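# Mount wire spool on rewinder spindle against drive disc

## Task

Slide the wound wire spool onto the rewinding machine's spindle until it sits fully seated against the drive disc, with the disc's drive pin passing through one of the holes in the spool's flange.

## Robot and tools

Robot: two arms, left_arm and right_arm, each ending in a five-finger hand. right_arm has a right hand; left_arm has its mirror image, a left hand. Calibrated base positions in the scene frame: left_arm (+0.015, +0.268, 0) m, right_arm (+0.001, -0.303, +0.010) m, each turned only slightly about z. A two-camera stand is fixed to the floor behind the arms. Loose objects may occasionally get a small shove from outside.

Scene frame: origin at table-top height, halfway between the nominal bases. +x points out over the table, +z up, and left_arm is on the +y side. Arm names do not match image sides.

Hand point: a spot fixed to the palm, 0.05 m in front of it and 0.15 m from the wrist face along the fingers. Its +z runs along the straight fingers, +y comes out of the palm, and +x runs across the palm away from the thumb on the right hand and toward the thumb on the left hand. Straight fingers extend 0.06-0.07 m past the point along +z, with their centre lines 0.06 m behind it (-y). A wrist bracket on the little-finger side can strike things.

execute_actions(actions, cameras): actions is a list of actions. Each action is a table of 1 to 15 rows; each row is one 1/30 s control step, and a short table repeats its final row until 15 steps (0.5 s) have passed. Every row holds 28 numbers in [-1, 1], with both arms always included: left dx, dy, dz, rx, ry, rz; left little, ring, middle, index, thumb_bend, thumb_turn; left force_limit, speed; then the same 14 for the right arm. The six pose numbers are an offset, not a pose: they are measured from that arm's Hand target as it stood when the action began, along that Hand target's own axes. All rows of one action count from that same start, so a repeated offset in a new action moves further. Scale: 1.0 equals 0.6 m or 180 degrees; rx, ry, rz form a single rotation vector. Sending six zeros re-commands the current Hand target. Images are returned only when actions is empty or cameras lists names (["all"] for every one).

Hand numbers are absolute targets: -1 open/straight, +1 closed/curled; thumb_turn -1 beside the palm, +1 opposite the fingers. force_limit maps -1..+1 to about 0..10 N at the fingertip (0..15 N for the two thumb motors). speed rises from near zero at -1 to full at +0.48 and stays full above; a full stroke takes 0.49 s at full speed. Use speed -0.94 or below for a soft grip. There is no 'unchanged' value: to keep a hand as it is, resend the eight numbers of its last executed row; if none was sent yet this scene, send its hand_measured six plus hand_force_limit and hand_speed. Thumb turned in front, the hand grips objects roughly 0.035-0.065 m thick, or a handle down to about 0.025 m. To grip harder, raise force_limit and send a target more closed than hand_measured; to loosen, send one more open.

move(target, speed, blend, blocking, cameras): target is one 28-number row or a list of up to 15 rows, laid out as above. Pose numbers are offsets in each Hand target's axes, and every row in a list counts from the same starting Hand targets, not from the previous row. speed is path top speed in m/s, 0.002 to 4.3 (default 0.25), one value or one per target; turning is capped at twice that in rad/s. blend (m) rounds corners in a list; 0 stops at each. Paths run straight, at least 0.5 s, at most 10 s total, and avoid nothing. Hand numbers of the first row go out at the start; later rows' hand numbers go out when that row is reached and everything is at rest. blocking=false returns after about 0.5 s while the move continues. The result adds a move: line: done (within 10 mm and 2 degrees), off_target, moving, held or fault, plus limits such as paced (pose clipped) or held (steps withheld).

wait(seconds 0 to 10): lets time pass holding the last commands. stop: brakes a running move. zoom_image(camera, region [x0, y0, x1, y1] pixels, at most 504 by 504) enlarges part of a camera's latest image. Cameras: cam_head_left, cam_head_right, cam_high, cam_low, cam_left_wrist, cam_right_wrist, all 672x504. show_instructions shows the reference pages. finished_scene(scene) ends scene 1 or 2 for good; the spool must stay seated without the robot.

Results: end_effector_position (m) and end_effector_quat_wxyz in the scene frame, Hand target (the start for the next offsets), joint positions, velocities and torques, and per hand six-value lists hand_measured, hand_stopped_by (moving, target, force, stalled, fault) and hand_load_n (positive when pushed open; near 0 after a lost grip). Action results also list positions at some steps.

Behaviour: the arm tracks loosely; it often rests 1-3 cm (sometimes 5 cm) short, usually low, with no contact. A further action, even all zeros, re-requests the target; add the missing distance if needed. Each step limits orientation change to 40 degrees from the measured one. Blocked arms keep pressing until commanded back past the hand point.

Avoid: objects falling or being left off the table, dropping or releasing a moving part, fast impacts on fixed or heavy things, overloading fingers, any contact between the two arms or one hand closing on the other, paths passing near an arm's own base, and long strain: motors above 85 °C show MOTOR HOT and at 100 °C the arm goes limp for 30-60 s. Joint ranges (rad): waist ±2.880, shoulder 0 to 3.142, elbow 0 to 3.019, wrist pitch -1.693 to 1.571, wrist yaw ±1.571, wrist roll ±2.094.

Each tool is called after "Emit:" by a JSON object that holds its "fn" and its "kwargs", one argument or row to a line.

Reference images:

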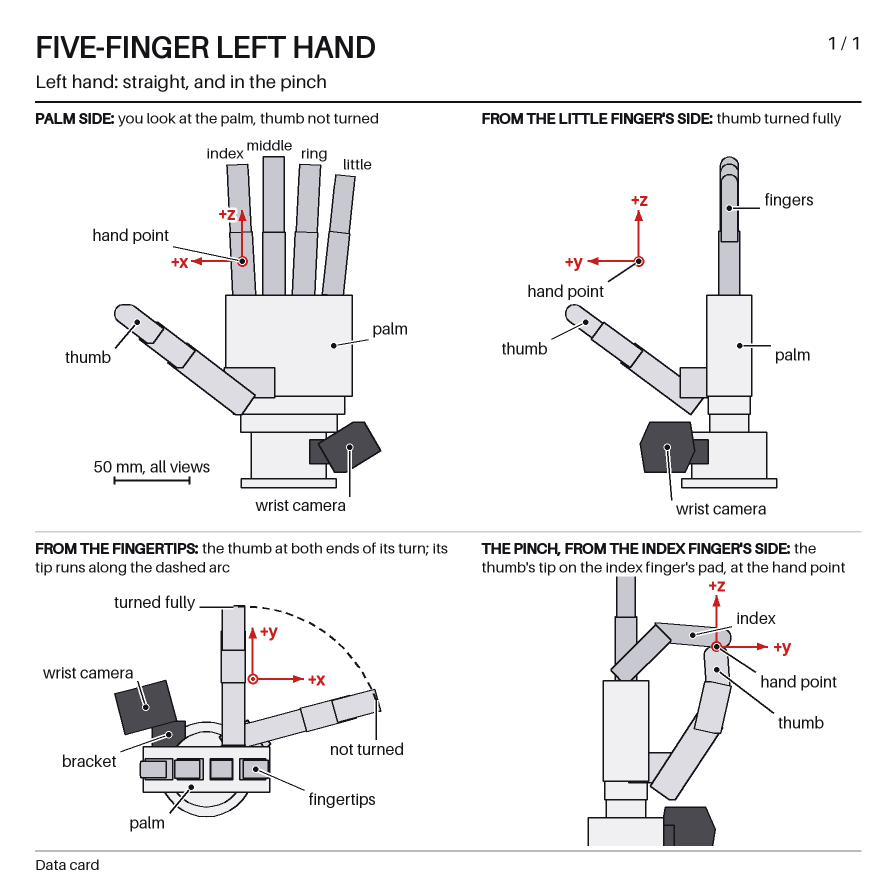

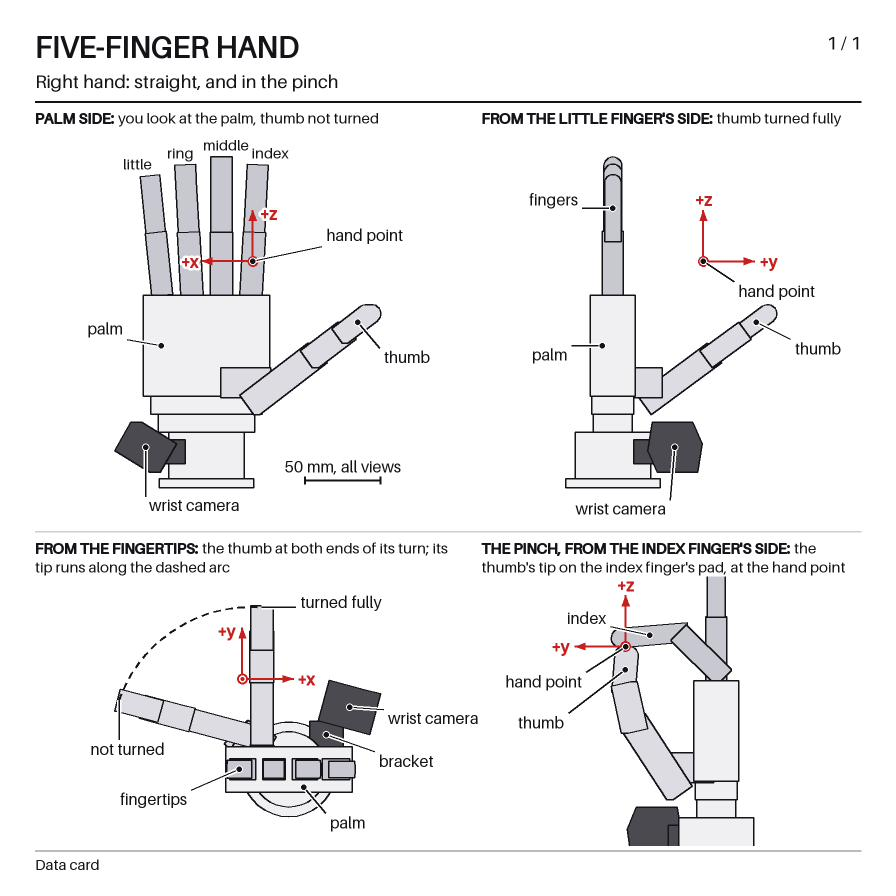

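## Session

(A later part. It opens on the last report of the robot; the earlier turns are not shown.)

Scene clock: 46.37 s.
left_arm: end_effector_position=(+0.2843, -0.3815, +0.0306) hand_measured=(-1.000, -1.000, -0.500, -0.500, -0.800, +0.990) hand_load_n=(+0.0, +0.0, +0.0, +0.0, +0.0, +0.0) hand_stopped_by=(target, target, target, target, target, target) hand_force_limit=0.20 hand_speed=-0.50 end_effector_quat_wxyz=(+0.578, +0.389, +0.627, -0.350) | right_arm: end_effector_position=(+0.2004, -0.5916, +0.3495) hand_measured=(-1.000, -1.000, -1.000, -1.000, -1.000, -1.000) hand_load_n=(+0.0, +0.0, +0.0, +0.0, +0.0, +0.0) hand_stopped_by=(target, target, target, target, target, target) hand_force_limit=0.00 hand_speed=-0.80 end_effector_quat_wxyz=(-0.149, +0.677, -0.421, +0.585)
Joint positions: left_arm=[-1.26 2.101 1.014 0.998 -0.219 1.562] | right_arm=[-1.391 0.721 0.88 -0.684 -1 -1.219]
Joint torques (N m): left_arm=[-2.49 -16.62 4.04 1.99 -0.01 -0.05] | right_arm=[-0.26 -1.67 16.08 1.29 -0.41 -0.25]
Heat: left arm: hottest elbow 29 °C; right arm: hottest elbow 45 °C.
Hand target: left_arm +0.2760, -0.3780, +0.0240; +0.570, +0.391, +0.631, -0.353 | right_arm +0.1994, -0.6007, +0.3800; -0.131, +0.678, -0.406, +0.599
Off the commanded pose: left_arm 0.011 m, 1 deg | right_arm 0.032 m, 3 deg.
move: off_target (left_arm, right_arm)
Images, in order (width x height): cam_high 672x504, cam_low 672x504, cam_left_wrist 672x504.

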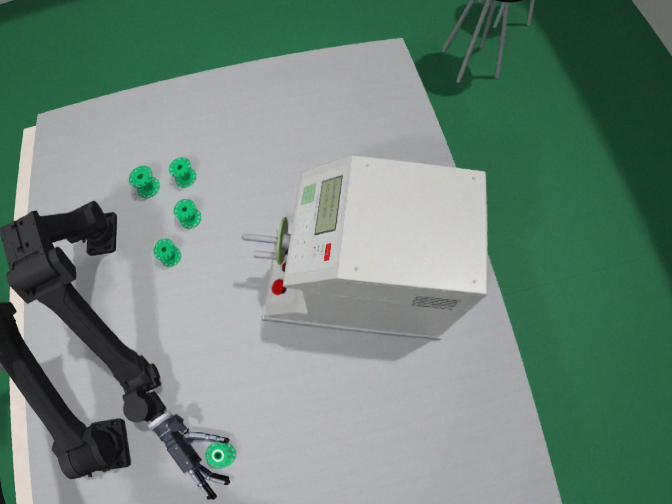

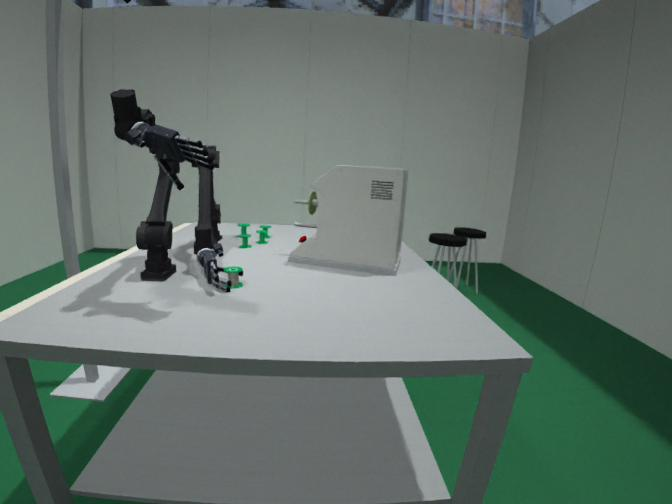

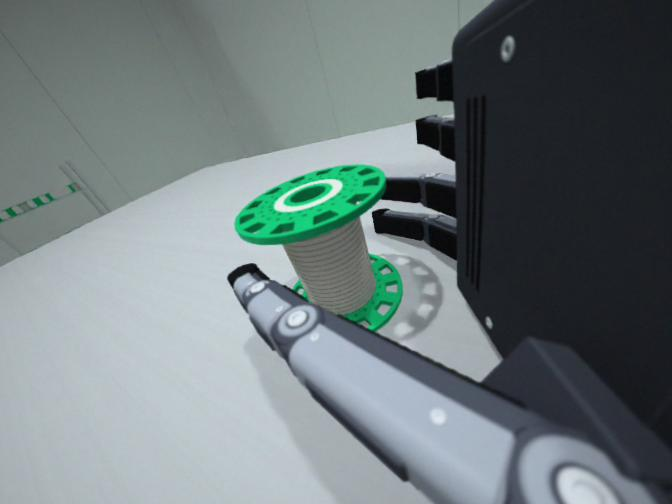

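Emit:
{"fn": "move", "kwargs": {
  "target": [
    [0.02,-0.008,-0.010,0,0,0,-1,-1,-0.6,-0.6,-0.8,0.99,0.2,-0.5,0,0,0,0,0,0,-1,-1,-1,-1,-1,-1,0,-0.8]
  ],
  "speed": 0.06,
  "cameras": ["cam_low","cam_left_wrist"]
}}

Scene clock: 48.37 s.
left_arm: end_effector_position=(+0.2779, -0.3776, +0.0311) hand_measured=(-1.000, -1.000, -0.600, -0.600, -0.800, +0.990) hand_load_n=(+0.0, +0.0, +0.0, -0.5, +0.0, +0.5) hand_stopped_by=(target, target, target, target, target, target) hand_force_limit=0.20 hand_speed=-0.50 end_effector_quat_wxyz=(+0.581, +0.386, +0.624, -0.352) | right_arm: end_effector_position=(+0.2004, -0.5916, +0.3495) hand_measured=(-1.000, -1.000, -1.000, -1.000, -1.000, -1.000) hand_load_n=(+0.0, +0.0, +0.0, +0.0, +0.0, +0.0) hand_stopped_by=(target, target, target, target, target, target) hand_force_limit=0.00 hand_speed=-0.80 end_effector_quat_wxyz=(-0.149, +0.677, -0.421, +0.585)
Joint positions: left_arm=[-1.271 2.1 0.996 1.024 -0.231 1.562] | right_arm=[-1.391 0.721 0.88 -0.684 -1 -1.219]
Joint torques (N m): left_arm=[-2.55 -14.68 4.05 2.37 0 -0.06] | right_arm=[-0.32 -1.61 16.08 1.31 -0.41 -0.25]
Heat: left arm: hottest elbow 29 °C; right arm: hottest elbow 45 °C.
Hand target: left_arm +0.2685, -0.3738, +0.0129; +0.570, +0.391, +0.631, -0.353 | right_arm +0.1994, -0.6007, +0.3800; -0.131, +0.678, -0.406, +0.599
Off the commanded pose: left_arm 0.021 m, 2 deg | right_arm 0.032 m, 3 deg.
move: off_target (left_arm, right_arm)
Images, in order (width x height): cam_low 672x504, cam_left_wrist 672x504.

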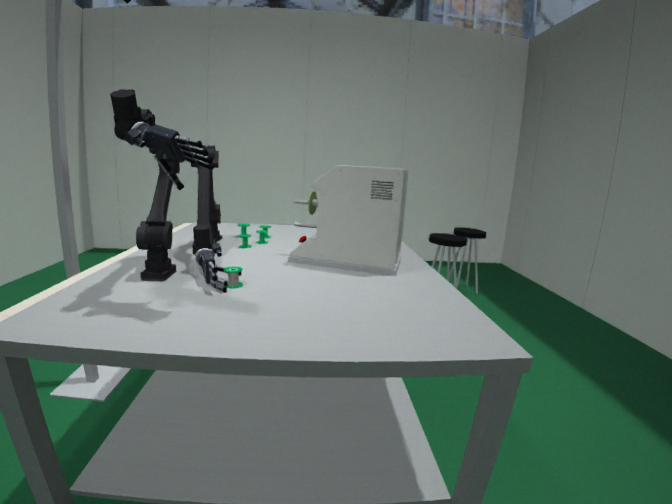

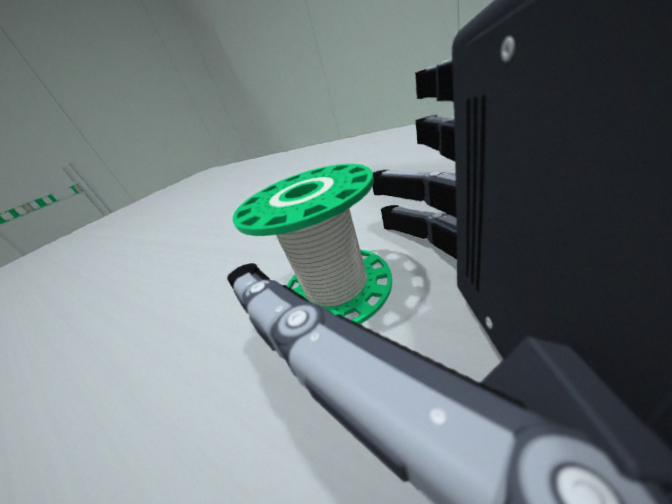

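Emit:
{"fn": "move", "kwargs": {
  "target": [
    [-0.025,0,0,0,0,0,-1,-1,-0.12,-0.12,-0.55,0.99,-0.5,-0.75,0,0,0,0,0,0,-1,-1,-1,-1,-1,-1,0,-0.8]
  ],
  "speed": 0.05,
  "cameras": ["cam_low","cam_left_wrist","cam_high"]
}}

Emit:
{"fn": "zoom_image", "kwargs": {
  "camera": "cam_left_wrist",
  "region": [220, 150, 480, 345]
}}

Emit:
{"fn": "zoom_image", "kwargs": {
  "camera": "cam_high",
  "region": [150, 400, 270, 504]
}}

Scene clock: 50.30 s.
left_arm: end_effector_position=(+0.2732, -0.3772, +0.0287) hand_measured=(-1.000, -1.000, -0.120, -0.188, -0.578, +0.990) hand_load_n=(+0.0, +0.0, +0.0, +3.0, +2.5, +0.0) hand_stopped_by=(target, target, target, force, force, target) hand_force_limit=-0.50 hand_speed=-0.75 end_effector_quat_wxyz=(+0.576, +0.390, +0.626, -0.352) | right_arm: end_effector_position=(+0.2004, -0.5916, +0.3495) hand_measured=(-1.000, -1.000, -1.000, -1.000, -1.000, -1.000) hand_load_n=(+0.0, +0.0, +0.0, +0.0, +0.0, +0.0) hand_stopped_by=(target, target, target, target, target, target) hand_force_limit=0.00 hand_speed=-0.80 end_effector_quat_wxyz=(-0.149, +0.677, -0.421, +0.585)
Joint positions: left_arm=[-1.277 2.096 0.991 1.014 -0.23 1.559] | right_arm=[-1.391 0.721 0.88 -0.684 -1 -1.219]
Joint torques (N m): left_arm=[-2.02 -17.14 4.41 1.29 -0.05 -0.03] | right_arm=[-0.26 -1.67 16.08 1.31 -0.41 -0.25]
Heat: left arm: hottest elbow 29 °C; right arm: hottest elbow 45 °C.
Hand target: left_arm +0.2693, -0.3750, +0.0277; +0.570, +0.391, +0.631, -0.353 | right_arm +0.1994, -0.6007, +0.3800; -0.131, +0.678, -0.406, +0.599
Off the commanded pose: left_arm 0.005 m, 1 deg | right_arm 0.032 m, 3 deg.
move: off_target (right_arm)
Images, in order (width x height): cam_high 672x504, cam_low 672x504, cam_left_wrist 672x504.

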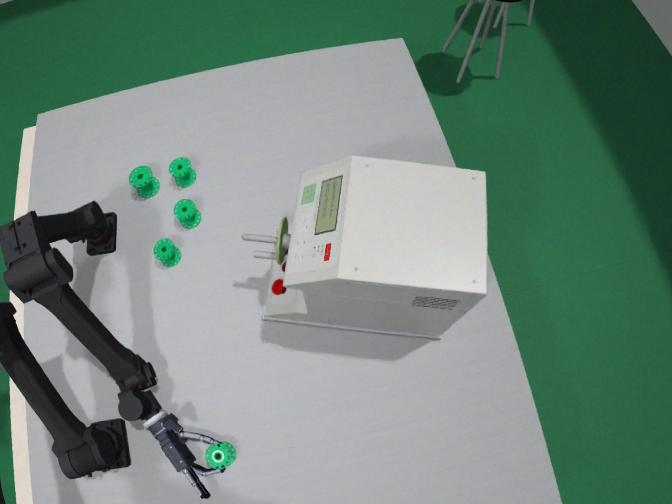

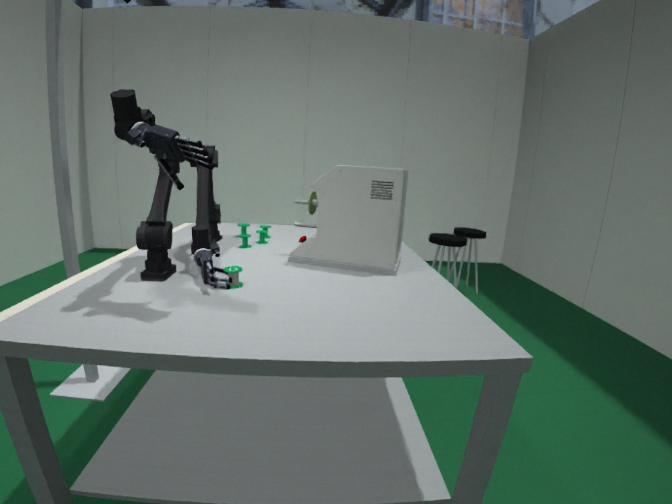

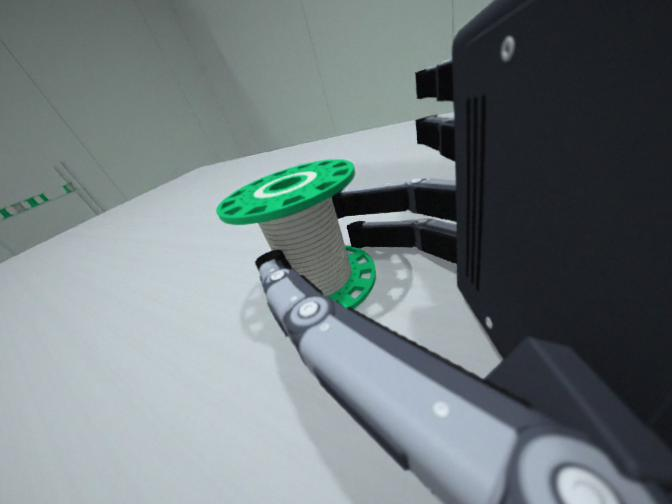

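Scaled by 1.938 from the camera's 672x504 image, which has a finer 960x720 frame.

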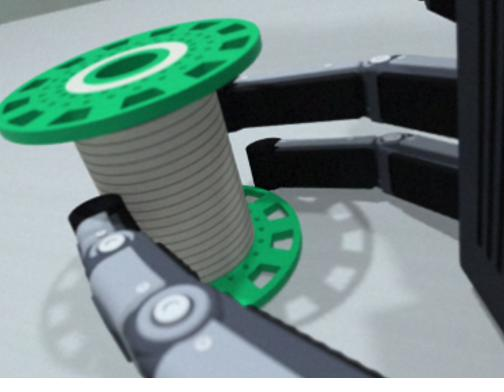

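Scaled by 4.200 from the camera's 672x504 image, which has a finer 960x720 frame.

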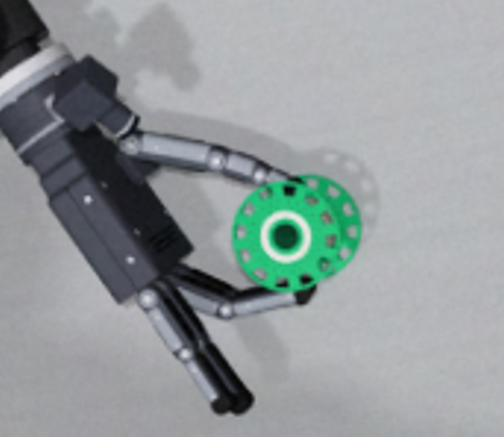

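Emit:
{"fn": "move", "kwargs": {
  "target": [
    [0,0,0,0,0,0,-1,-1,-0.4,-0.4,-0.75,0.99,-0.5,-0.5,0,0,0,0,0,0,-1,-1,-1,-1,-1,-1,0,-0.8],
    [0,0.009,0.013,0,0,0,-1,-1,-0.4,-0.4,-0.75,0.99,-0.5,-0.5,0,0,0,0,0,0,-1,-1,-1,-1,-1,-1,0,-0.8]
  ],
  "speed": 0.05,
  "cameras": ["cam_left_wrist"]
}}

Scene clock: 52.03 s.
left_arm: end_effector_position=(+0.2731, -0.3781, +0.0295) hand_measured=(-1.000, -1.000, -0.400, -0.400, -0.750, +0.990) hand_load_n=(+0.0, +0.0, +0.0, -0.5, +0.5, +0.0) hand_stopped_by=(target, target, target, target, target, target) hand_force_limit=-0.50 hand_speed=-0.50 end_effector_quat_wxyz=(+0.574, +0.392, +0.625, -0.354) | right_arm: end_effector_position=(+0.2004, -0.5916, +0.3495) hand_measured=(-1.000, -1.000, -1.000, -1.000, -1.000, -1.000) hand_load_n=(+0.0, +0.0, +0.0, +0.0, +0.0, +0.0) hand_stopped_by=(target, target, target, target, target, target) hand_force_limit=0.00 hand_speed=-0.80 end_effector_quat_wxyz=(-0.149, +0.677, -0.421, +0.585)
Joint positions: left_arm=[-1.275 2.094 0.991 1.011 -0.221 1.559] | right_arm=[-1.391 0.721 0.88 -0.684 -1 -1.219]
Joint torques (N m): left_arm=[-1.08 -16.09 6 0.98 0.11 -0.02] | right_arm=[-0.32 -1.67 16.08 1.31 -0.41 -0.25]
Motor temperatures (°C): left_arm=[25 26 29 27 25 23] | right_arm=[26 26 46 24 27 25]
Heat: left arm: hottest elbow 29 °C; right arm: hottest elbow 46 °C.
Hand target: left_arm +0.2774, -0.3796, +0.0267; +0.570, +0.391, +0.631, -0.353 | right_arm +0.1994, -0.6007, +0.3800; -0.131, +0.678, -0.406, +0.599
Off the commanded pose: left_arm 0.005 m, 1 deg | right_arm 0.032 m, 3 deg.
move: off_target (right_arm)
Images, in order (width x height): cam_left_wrist 672x504.

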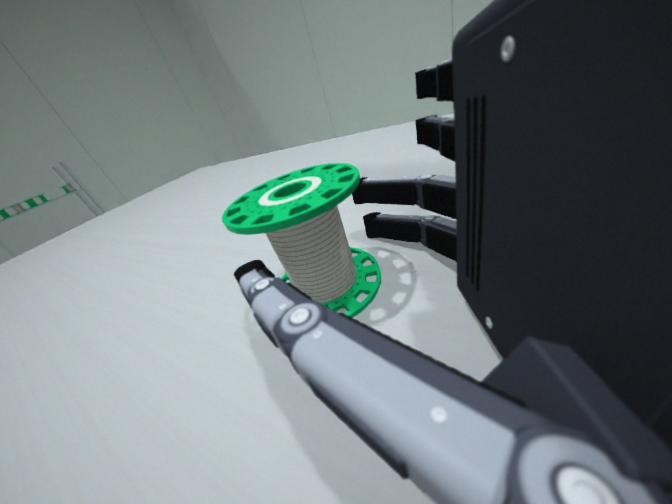

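Emit:
{"fn": "move", "kwargs": {
  "target": [
    [-0.005,0.008,0.018,0,0,0,-1,-1,-0.4,-0.4,-0.75,0.99,-0.5,-0.5,0,0,0,0,0,0,-1,-1,-1,-1,-1,-1,0,-0.8]
  ],
  "speed": 0.06,
  "cameras": ["cam_left_wrist"]
}}

Scene clock: 53.07 s.
left_arm: end_effector_position=(+0.2795, -0.3809, +0.0304) hand_measured=(-1.000, -1.000, -0.400, -0.400, -0.750, +0.990) hand_load_n=(+0.0, +0.0, +0.0, -0.5, +0.0, +0.0) hand_stopped_by=(target, target, target, target, target, target) hand_force_limit=-0.50 hand_speed=-0.50 end_effector_quat_wxyz=(+0.571, +0.395, +0.626, -0.354) | right_arm: end_effector_position=(+0.2004, -0.5916, +0.3495) hand_measured=(-1.000, -1.000, -1.000, -1.000, -1.000, -1.000) hand_load_n=(+0.0, +0.0, +0.0, +0.0, +0.0, -0.5) hand_stopped_by=(target, target, target, target, target, target) hand_force_limit=0.00 hand_speed=-0.80 end_effector_quat_wxyz=(-0.149, +0.677, -0.421, +0.585)
Joint positions: left_arm=[-1.263 2.092 1.004 0.989 -0.205 1.559] | right_arm=[-1.391 0.721 0.88 -0.684 -1 -1.219]
Joint torques (N m): left_arm=[-0.85 -15.56 7.45 0.99 0.06 -0.01] | right_arm=[-0.26 -1.67 16.08 1.31 -0.41 -0.25]
Heat: left arm: hottest elbow 29 °C; right arm: hottest elbow 46 °C.
Hand target: left_arm +0.2868, -0.3874, +0.0288; +0.570, +0.391, +0.631, -0.353 | right_arm +0.1994, -0.6007, +0.3800; -0.131, +0.678, -0.406, +0.599
Off the commanded pose: left_arm 0.010 m, 1 deg | right_arm 0.032 m, 3 deg.
move: off_target (right_arm)
Images, in order (width x height): cam_left_wrist 672x504.

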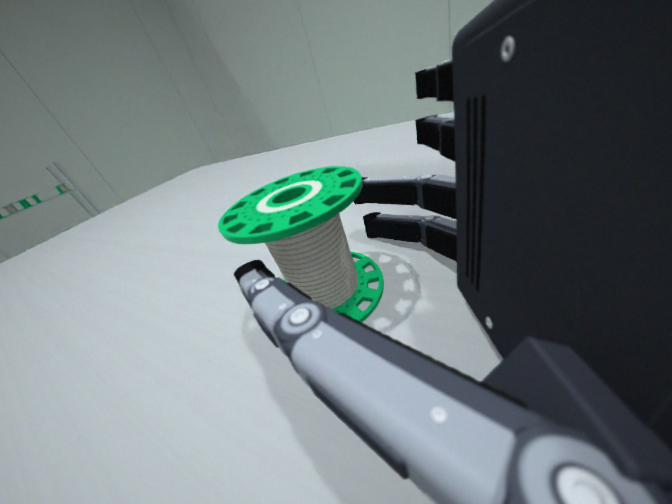

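Emit:
{"fn": "move", "kwargs": {
  "target": [
    [0,0,0,0,0,0,-1,-1,-0.12,-0.12,-0.75,0.99,-0.5,-0.6,0,0,0,0,0,0,-1,-1,-1,-1,-1,-1,0,-0.8]
  ],
  "speed": 0.06
}}

Emit:
{"fn": "move", "kwargs": {
  "target": [
    [0,0,0,0,0,0,-1,-1,-0.12,-0.12,-0.2,0.99,-0.2,-0.9,0,0,0,0,0,0,-1,-1,-1,-1,-1,-1,0,-0.8]
  ],
  "speed": 0.06,
  "cameras": ["cam_left_wrist","cam_high"]
}}

Emit:
{"fn": "zoom_image", "kwargs": {
  "camera": "cam_left_wrist",
  "region": [220, 150, 480, 345]
}}

Emit:
{"fn": "zoom_image", "kwargs": {
  "camera": "cam_high",
  "region": [150, 400, 270, 504]
}}

Scene clock: 54.00 s.
left_arm: end_effector_position=(+0.2792, -0.3812, +0.0289) hand_measured=(-1.000, -1.000, -0.120, -0.120, -0.750, +0.990) hand_load_n=(+0.0, +0.0, +0.0, +0.5, +0.0, +0.5) hand_stopped_by=(target, target, target, target, target, target) hand_force_limit=-0.50 hand_speed=-0.60 end_effector_quat_wxyz=(+0.569, +0.397, +0.627, -0.353) | right_arm: end_effector_position=(+0.2004, -0.5916, +0.3495) hand_measured=(-1.000, -1.000, -1.000, -1.000, -1.000, -1.000) hand_load_n=(+0.0, +0.0, +0.0, -0.5, +0.0, +0.0) hand_stopped_by=(target, target, target, target, target, target) hand_force_limit=0.00 hand_speed=-0.80 end_effector_quat_wxyz=(-0.149, +0.677, -0.421, +0.585)
Joint positions: left_arm=[-1.263 2.092 1.004 0.982 -0.202 1.559] | right_arm=[-1.391 0.721 0.88 -0.684 -1 -1.219]
Joint torques (N m): left_arm=[-0.85 -15.56 7.45 1.31 -0.07 -0.01] | right_arm=[-0.26 -1.67 16.08 1.31 -0.41 -0.25]
Heat: left arm: hottest elbow 29 °C; right arm: hottest elbow 46 °C.
Hand target: left_arm +0.2866, -0.3875, +0.0289; +0.570, +0.391, +0.631, -0.353 | right_arm +0.1994, -0.6007, +0.3800; -0.131, +0.678, -0.406, +0.599
Off the commanded pose: left_arm 0.010 m, 1 deg | right_arm 0.032 m, 3 deg.
move: off_target (right_arm)

Scene clock: 55.10 s.
left_arm: end_effector_position=(+0.2795, -0.3810, +0.0289) hand_measured=(-1.000, -1.000, -0.120, -0.120, -0.630, +0.990) hand_load_n=(+0.0, +0.0, +0.0, +6.0, +6.0, -2.0) hand_stopped_by=(target, target, target, target, force, target) hand_force_limit=-0.20 hand_speed=-0.90 end_effector_quat_wxyz=(+0.569, +0.397, +0.628, -0.353) | right_arm: end_effector_position=(+0.2004, -0.5916, +0.3495) hand_measured=(-1.000, -1.000, -1.000, -1.000, -1.000, -1.000) hand_load_n=(+0.0, +0.0, +0.0, +0.0, +0.0, +0.0) hand_stopped_by=(target, target, target, target, target, target) hand_force_limit=0.00 hand_speed=-0.80 end_effector_quat_wxyz=(-0.149, +0.677, -0.421, +0.585)
Joint positions: left_arm=[-1.262 2.092 1.004 0.982 -0.202 1.559] | right_arm=[-1.391 0.721 0.88 -0.684 -1 -1.219]
Joint torques (N m): left_arm=[-0.97 -15.56 7.45 1.33 -0.06 0] | right_arm=[-0.26 -1.67 16.06 1.31 -0.41 -0.25]
Heat: left arm: hottest elbow 29 °C; right arm: hottest elbow 46 °C.
Hand target: left_arm +0.2866, -0.3875, +0.0289; +0.570, +0.391, +0.631, -0.353 | right_arm +0.1994, -0.6007, +0.3800; -0.131, +0.678, -0.406, +0.599
Off the commanded pose: left_arm 0.010 m, 1 deg | right_arm 0.032 m, 3 deg.
move: off_target (right_arm)
Images, in order (width x height): cam_high 672x504, cam_left_wrist 672x504.

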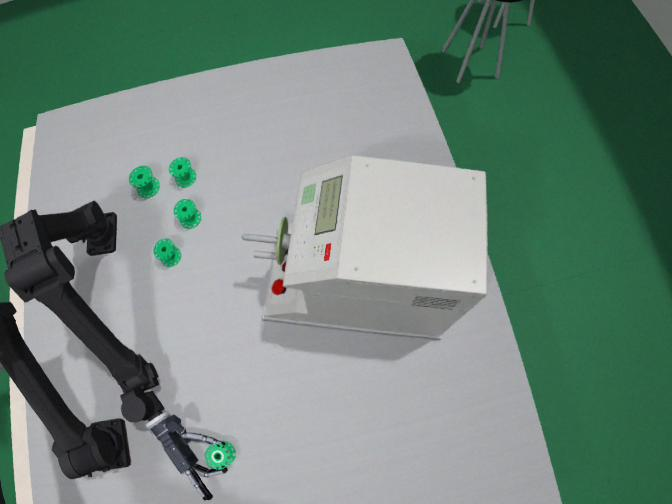

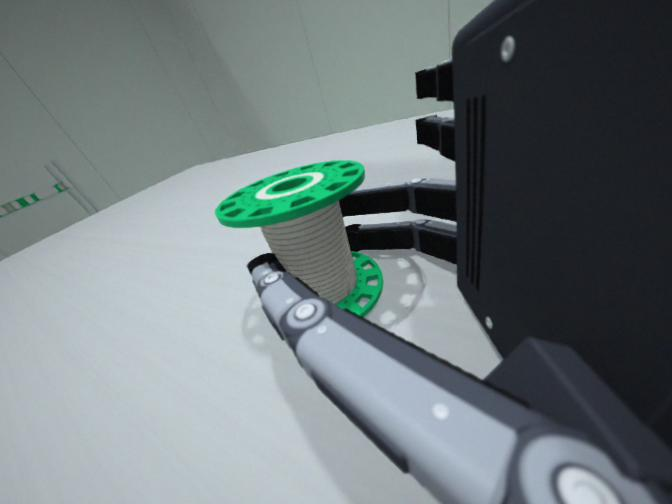

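Scaled by 1.938 from the camera's 672x504 image, which has a finer 960x720 frame.

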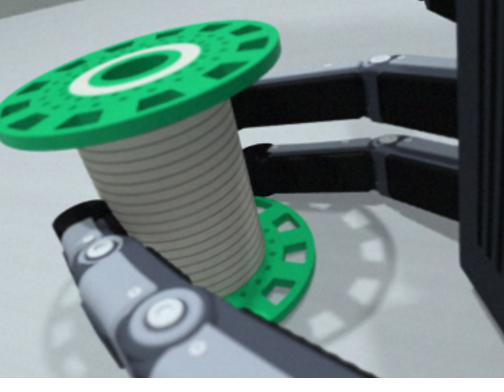

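Scaled by 4.200 from the camera's 672x504 image, which has a finer 960x720 frame.

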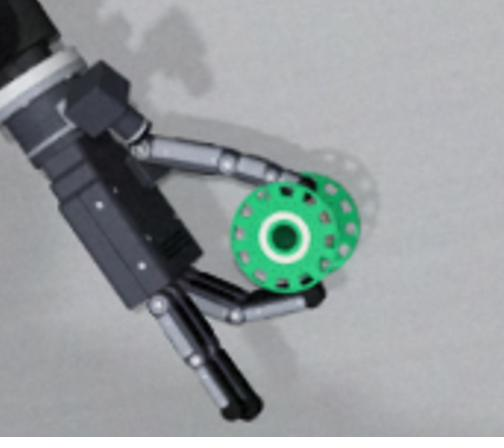

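Emit:
{"fn": "move", "kwargs": {
  "target": [
    [0,0,0,0,0,0,-1,-1,0.05,-0.12,-0.2,0.99,-0.4,-0.9,0,0,0,0,0,0,-1,-1,-1,-1,-1,-1,0,-0.8]
  ],
  "speed": 0.06,
  "cameras": ["cam_left_wrist","cam_low"]
}}

Emit:
{"fn": "zoom_image", "kwargs": {
  "camera": "cam_left_wrist",
  "region": [220, 150, 480, 345]
}}

Emit:
{"fn": "zoom_image", "kwargs": {
  "camera": "cam_low",
  "region": [190, 230, 270, 310]
}}

Scene clock: 56.37 s.
left_arm: end_effector_position=(+0.2795, -0.3810, +0.0289) hand_measured=(-1.000, -1.000, +0.050, -0.120, -0.632, +0.990) hand_load_n=(+0.0, +0.0, +1.5, +5.5, +6.5, -1.5) hand_stopped_by=(target, target, target, target, force, target) hand_force_limit=-0.40 hand_speed=-0.90 end_effector_quat_wxyz=(+0.569, +0.397, +0.628, -0.353) | right_arm: end_effector_position=(+0.2004, -0.5916, +0.3495) hand_measured=(-1.000, -1.000, -1.000, -1.000, -1.000, -1.000) hand_load_n=(+0.0, +0.0, +0.0, +0.0, +0.0, +0.0) hand_stopped_by=(target, target, target, target, target, target) hand_force_limit=0.00 hand_speed=-0.80 end_effector_quat_wxyz=(-0.149, +0.677, -0.421, +0.585)
Joint positions: left_arm=[-1.262 2.092 1.004 0.982 -0.202 1.559] | right_arm=[-1.391 0.721 0.88 -0.684 -1 -1.219]
Joint torques (N m): left_arm=[-0.91 -15.74 7.46 1.33 -0.07 0] | right_arm=[-0.26 -1.61 16.08 1.31 -0.41 -0.25]
Heat: left arm: hottest elbow 29 °C; right arm: hottest elbow 46 °C.
Hand target: left_arm +0.2866, -0.3875, +0.0289; +0.570, +0.391, +0.631, -0.353 | right_arm +0.1994, -0.6007, +0.3800; -0.131, +0.678, -0.406, +0.599
Off the commanded pose: left_arm 0.010 m, 1 deg | right_arm 0.032 m, 3 deg.
move: off_target (right_arm)
Images, in order (width x height): cam_low 672x504, cam_left_wrist 672x504.

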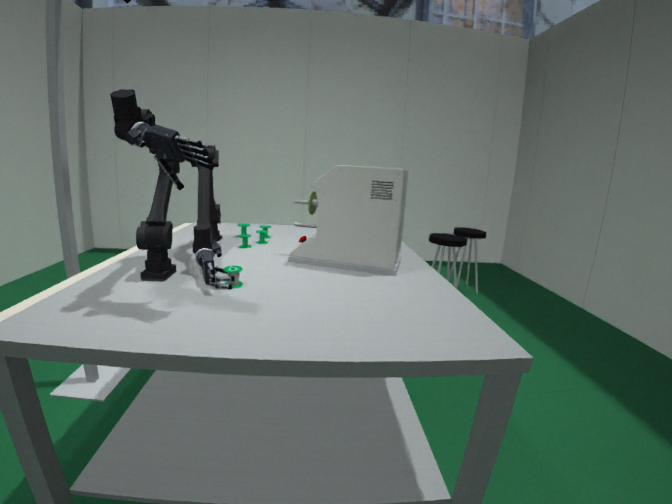

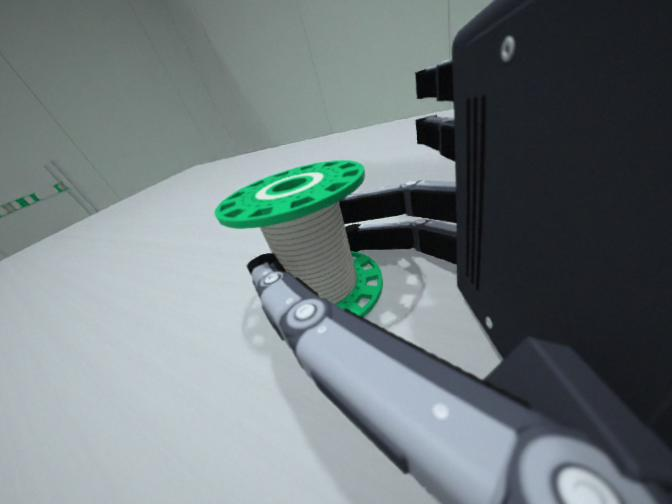

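Scaled by 1.938 from the camera's 672x504 image, which has a finer 960x720 frame.

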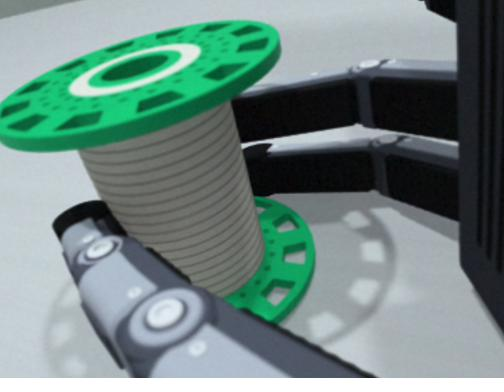

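Scaled by 6.300 from the camera's 672x504 image, which has a finer 960x720 frame.

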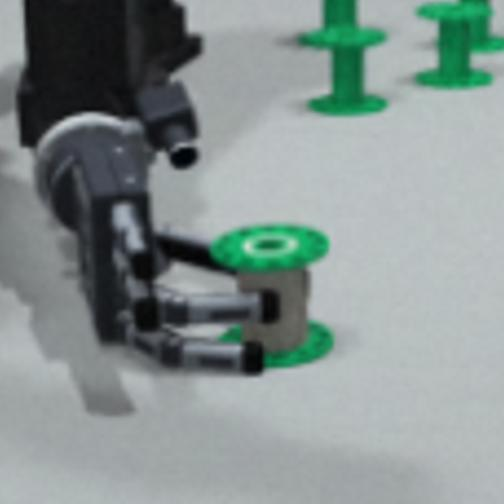

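Emit:
{"fn": "move", "kwargs": {
  "target": [
    [0,0,0,0,0,0,-1,-1,0.15,0.0,-0.1,0.99,0.1,-0.93,0,0,0,0,0,0,-1,-1,-1,-1,-1,-1,0,-0.8]
  ],
  "speed": 0.06,
  "cameras": ["cam_left_wrist","cam_high"]
}}

Emit:
{"fn": "zoom_image", "kwargs": {
  "camera": "cam_left_wrist",
  "region": [220, 150, 480, 345]
}}

Emit:
{"fn": "zoom_image", "kwargs": {
  "camera": "cam_high",
  "region": [150, 400, 270, 504]
}}

Scene clock: 57.37 s.
left_arm: end_effector_position=(+0.2797, -0.3809, +0.0289) hand_measured=(-1.000, -1.000, +0.060, -0.116, -0.630, +0.990) hand_load_n=(+0.0, +0.0, +5.0, +5.5, +8.5, -0.5) hand_stopped_by=(target, target, force, force, force, target) hand_force_limit=0.10 hand_speed=-0.93 end_effector_quat_wxyz=(+0.569, +0.397, +0.628, -0.353) | right_arm: end_effector_position=(+0.2004, -0.5916, +0.3495) hand_measured=(-1.000, -1.000, -1.000, -1.000, -1.000, -1.000) hand_load_n=(+0.0, +0.0, +0.0, +0.0, +0.0, -0.5) hand_stopped_by=(target, target, target, target, target, target) hand_force_limit=0.00 hand_speed=-0.80 end_effector_quat_wxyz=(-0.149, +0.677, -0.421, +0.585)
Joint positions: left_arm=[-1.262 2.092 1.004 0.982 -0.202 1.559] | right_arm=[-1.391 0.721 0.88 -0.684 -1 -1.219]
Joint torques (N m): left_arm=[-1.03 -15.68 7.43 1.31 -0.05 0] | right_arm=[-0.26 -1.67 16.08 1.31 -0.41 -0.25]
Heat: left arm: hottest elbow 29 °C; right arm: hottest elbow 46 °C.
Hand target: left_arm +0.2868, -0.3874, +0.0289; +0.570, +0.391, +0.631, -0.353 | right_arm +0.1994, -0.6007, +0.3800; -0.131, +0.678, -0.406, +0.599
Off the commanded pose: left_arm 0.010 m, 1 deg | right_arm 0.032 m, 3 deg.
move: off_target (right_arm)
Images, in order (width x height): cam_high 672x504, cam_left_wrist 672x504.

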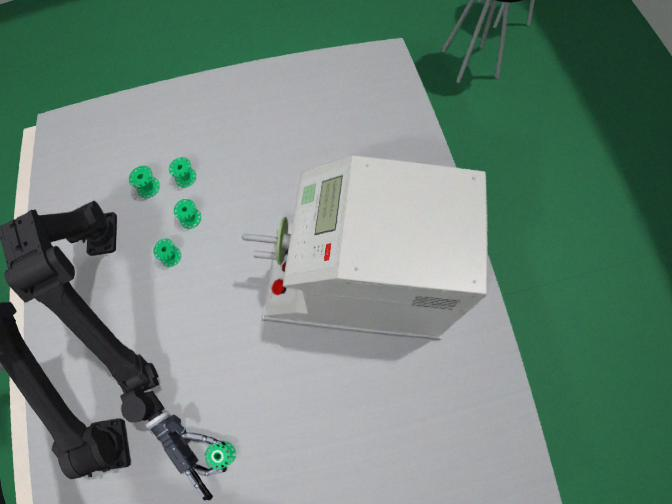

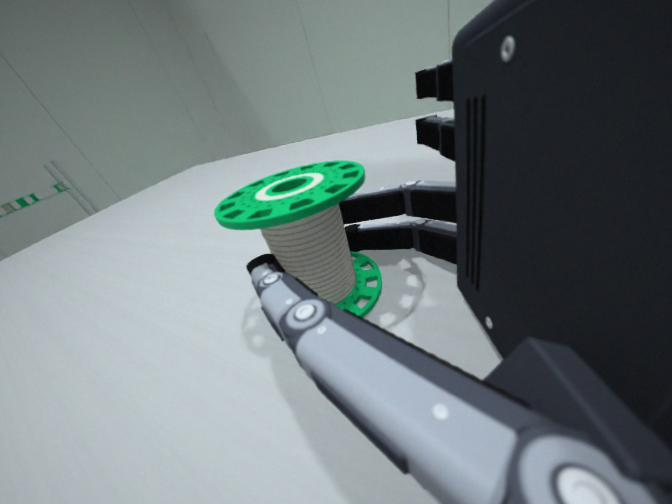

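Scaled by 1.938 from the camera's 672x504 image, which has a finer 960x720 frame.

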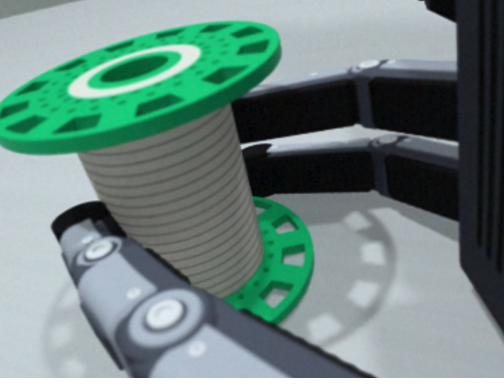

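Scaled by 4.200 from the camera's 672x504 image, which has a finer 960x720 frame.

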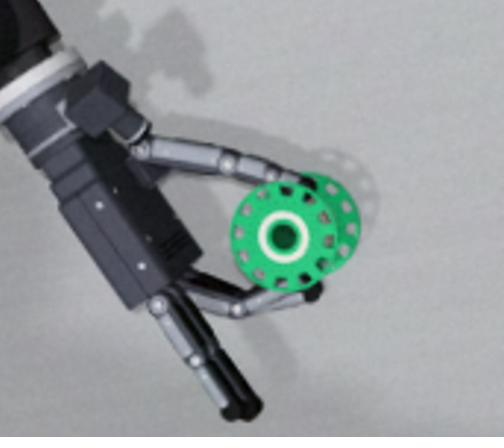

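Emit:
{"fn": "move", "kwargs": {
  "target": [
    [-0.10,0,0,0,0,0,-1,-1,0.15,0.0,-0.1,0.99,0.1,-0.93,0,0,0,0,0,0,-1,-1,-1,-1,-1,-1,0,-0.8]
  ],
  "speed": 0.08,
  "cameras": ["cam_left_wrist","cam_low"]
}}

Emit:
{"fn": "zoom_image", "kwargs": {
  "camera": "cam_left_wrist",
  "region": [220, 150, 480, 345]
}}

Emit:
{"fn": "zoom_image", "kwargs": {
  "camera": "cam_low",
  "region": [180, 210, 270, 300]
}}

Scene clock: 61.33 s.
left_arm: end_effector_position=(+0.2808, -0.3793, +0.0566) hand_measured=(-1.000, -1.000, +0.060, -0.116, -0.628, +0.990) hand_load_n=(+0.0, +0.0, +0.0, +0.0, +0.0, +1.5) hand_stopped_by=(target, target, force, force, force, target) hand_force_limit=0.10 hand_speed=-0.93 end_effector_quat_wxyz=(+0.552, +0.406, +0.644, -0.341) | right_arm: end_effector_position=(+0.2004, -0.5916, +0.3495) hand_measured=(-1.000, -1.000, -1.000, -1.000, -1.000, -1.000) hand_load_n=(+0.0, +0.0, +0.0, +0.0, +0.0, -0.5) hand_stopped_by=(target, target, target, target, target, target) hand_force_limit=0.00 hand_speed=-0.80 end_effector_quat_wxyz=(-0.149, +0.677, -0.421, +0.585)
Joint positions: left_arm=[-1.259 1.993 1.005 0.827 -0.201 1.547] | right_arm=[-1.391 0.721 0.88 -0.684 -1 -1.219]
Joint torques (N m): left_arm=[-1.14 -17.85 8.88 1.95 -0.1 0.13] | right_arm=[-0.26 -1.67 16.06 1.31 -0.41 -0.25]
Heat: left arm: hottest elbow 29 °C; right arm: hottest elbow 47 °C.
Hand target: left_arm +0.2895, -0.3928, +0.0886; +0.570, +0.391, +0.631, -0.353 | right_arm +0.1994, -0.6007, +0.3800; -0.131, +0.678, -0.406, +0.599
Off the commanded pose: left_arm 0.036 m, 3 deg | right_arm 0.032 m, 3 deg.
move: off_target (left_arm, right_arm)
Images, in order (width x height): cam_low 672x504, cam_left_wrist 672x504.

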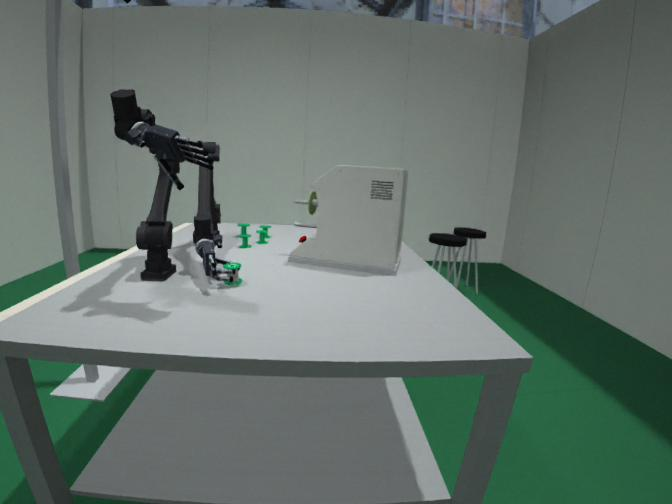

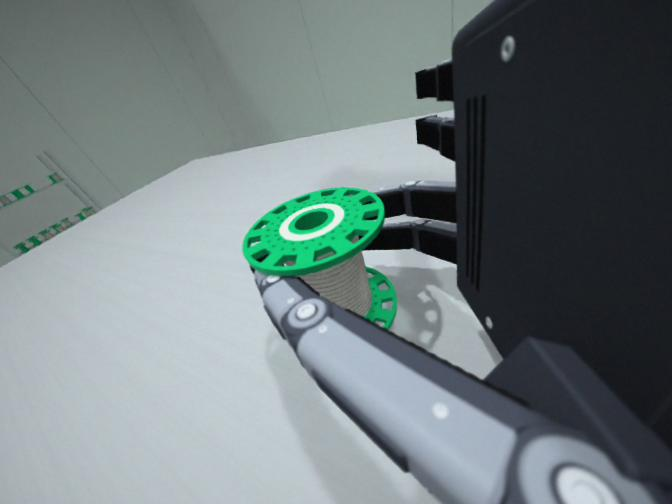

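Scaled by 1.938 from the camera's 672x504 image, which has a finer 960x720 frame.

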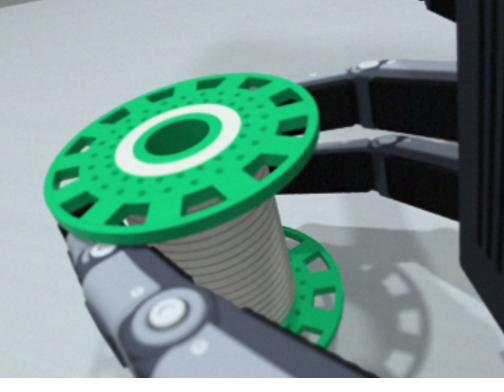

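Scaled by 5.600 from the camera's 672x504 image, which has a finer 960x720 frame.

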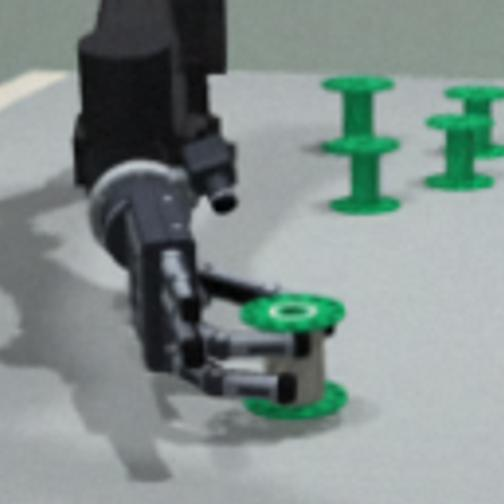

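Emit:
{"fn": "move", "kwargs": {
  "target": [
    [0.098,0,0,0,0,0,-1,-1,0.15,0.0,-0.1,0.99,0.1,-0.93,0,0,0,0,0,0,-1,-1,-1,-1,-1,-1,0,-0.8]
  ],
  "speed": 0.06,
  "cameras": ["cam_left_wrist","cam_low","cam_high"]
}}

Emit:
{"fn": "zoom_image", "kwargs": {
  "camera": "cam_left_wrist",
  "region": [220, 150, 480, 345]
}}

Emit:
{"fn": "zoom_image", "kwargs": {
  "camera": "cam_low",
  "region": [180, 210, 270, 300]
}}

Emit:
{"fn": "zoom_image", "kwargs": {
  "camera": "cam_high",
  "region": [150, 400, 270, 504]
}}

Scene clock: 63.33 s.
left_arm: end_effector_position=(+0.2813, -0.3807, +0.0345) hand_measured=(-1.000, -1.000, +0.060, -0.116, -0.628, +0.990) hand_load_n=(+0.0, +0.0, +0.0, +0.0, +0.0, +0.0) hand_stopped_by=(target, target, force, force, force, target) hand_force_limit=0.10 hand_speed=-0.93 end_effector_quat_wxyz=(+0.564, +0.395, +0.633, -0.352) | right_arm: end_effector_position=(+0.2004, -0.5916, +0.3495) hand_measured=(-1.000, -1.000, -1.000, -1.000, -1.000, -1.000) hand_load_n=(+0.0, +0.0, +0.0, +0.5, +0.0, +0.0) hand_stopped_by=(target, target, target, target, target, target) hand_force_limit=0.00 hand_speed=-0.80 end_effector_quat_wxyz=(-0.149, +0.677, -0.421, +0.585)
Joint positions: left_arm=[-1.259 2.07 1.005 0.948 -0.202 1.547] | right_arm=[-1.391 0.721 0.88 -0.684 -1 -1.219]
Joint torques (N m): left_arm=[-1.26 -14.1 7.53 2.66 -0.1 0.11] | right_arm=[-0.26 -1.67 16.08 1.31 -0.41 -0.25]
Heat: left arm: hottest elbow 29 °C; right arm: hottest elbow 47 °C.
Hand target: left_arm +0.2869, -0.3875, +0.0300; +0.570, +0.391, +0.631, -0.353 | right_arm +0.1994, -0.6007, +0.3800; -0.131, +0.678, -0.406, +0.599
Off the commanded pose: left_arm 0.010 m, 1 deg | right_arm 0.032 m, 3 deg.
move: off_target (right_arm)
Images, in order (width x height): cam_high 672x504, cam_low 672x504, cam_left_wrist 672x504.

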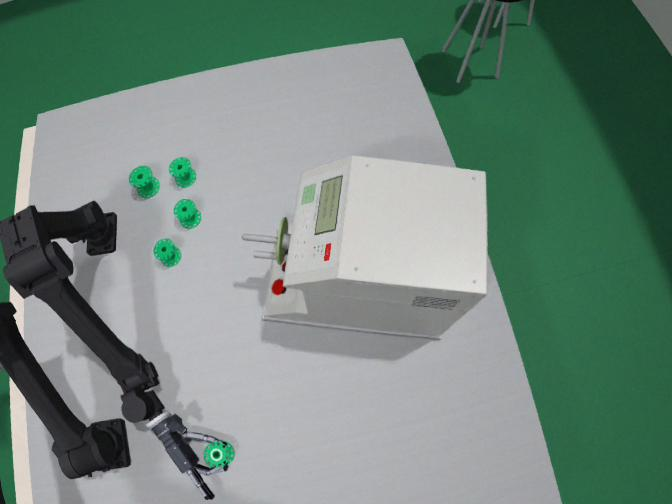

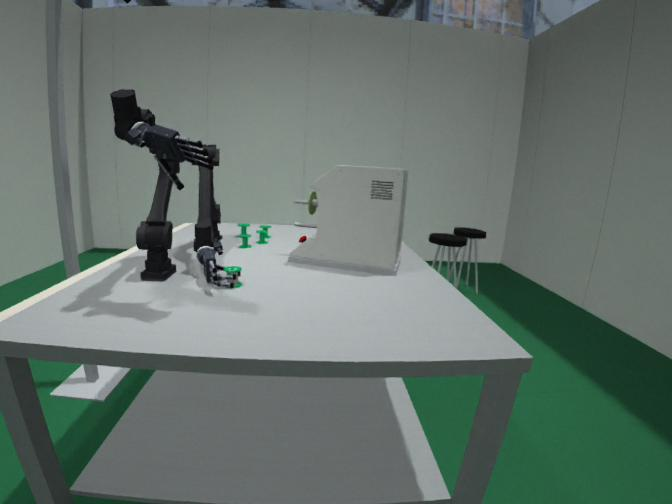

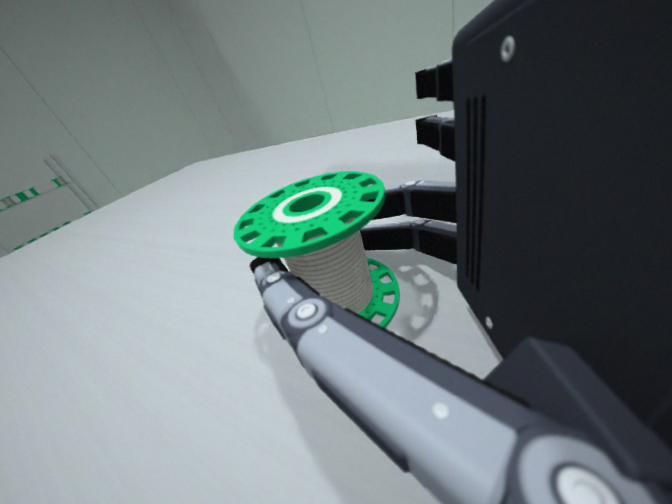

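Scaled by 1.938 from the camera's 672x504 image, which has a finer 960x720 frame.

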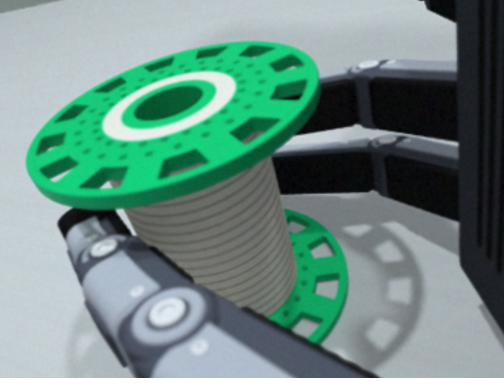

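Scaled by 5.600 from the camera's 672x504 image, which has a finer 960x720 frame.

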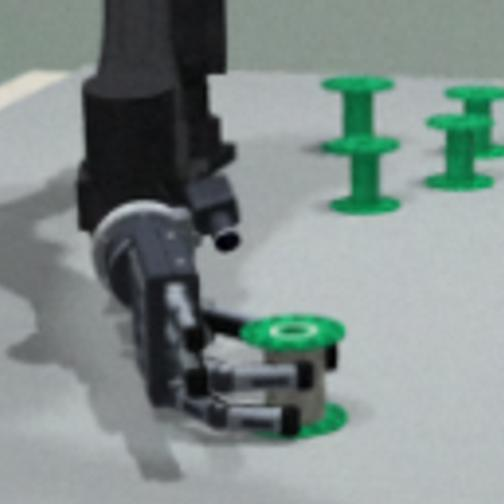

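Scaled by 4.200 from the camera's 672x504 image, which has a finer 960x720 frame.

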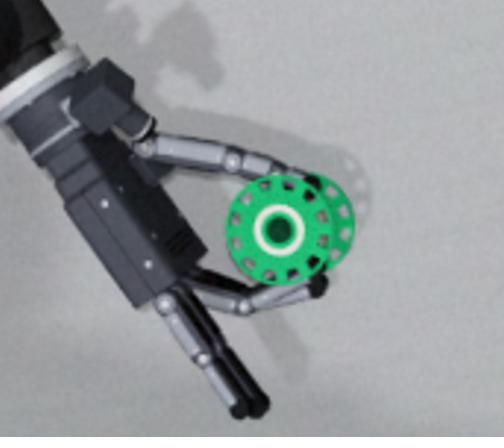

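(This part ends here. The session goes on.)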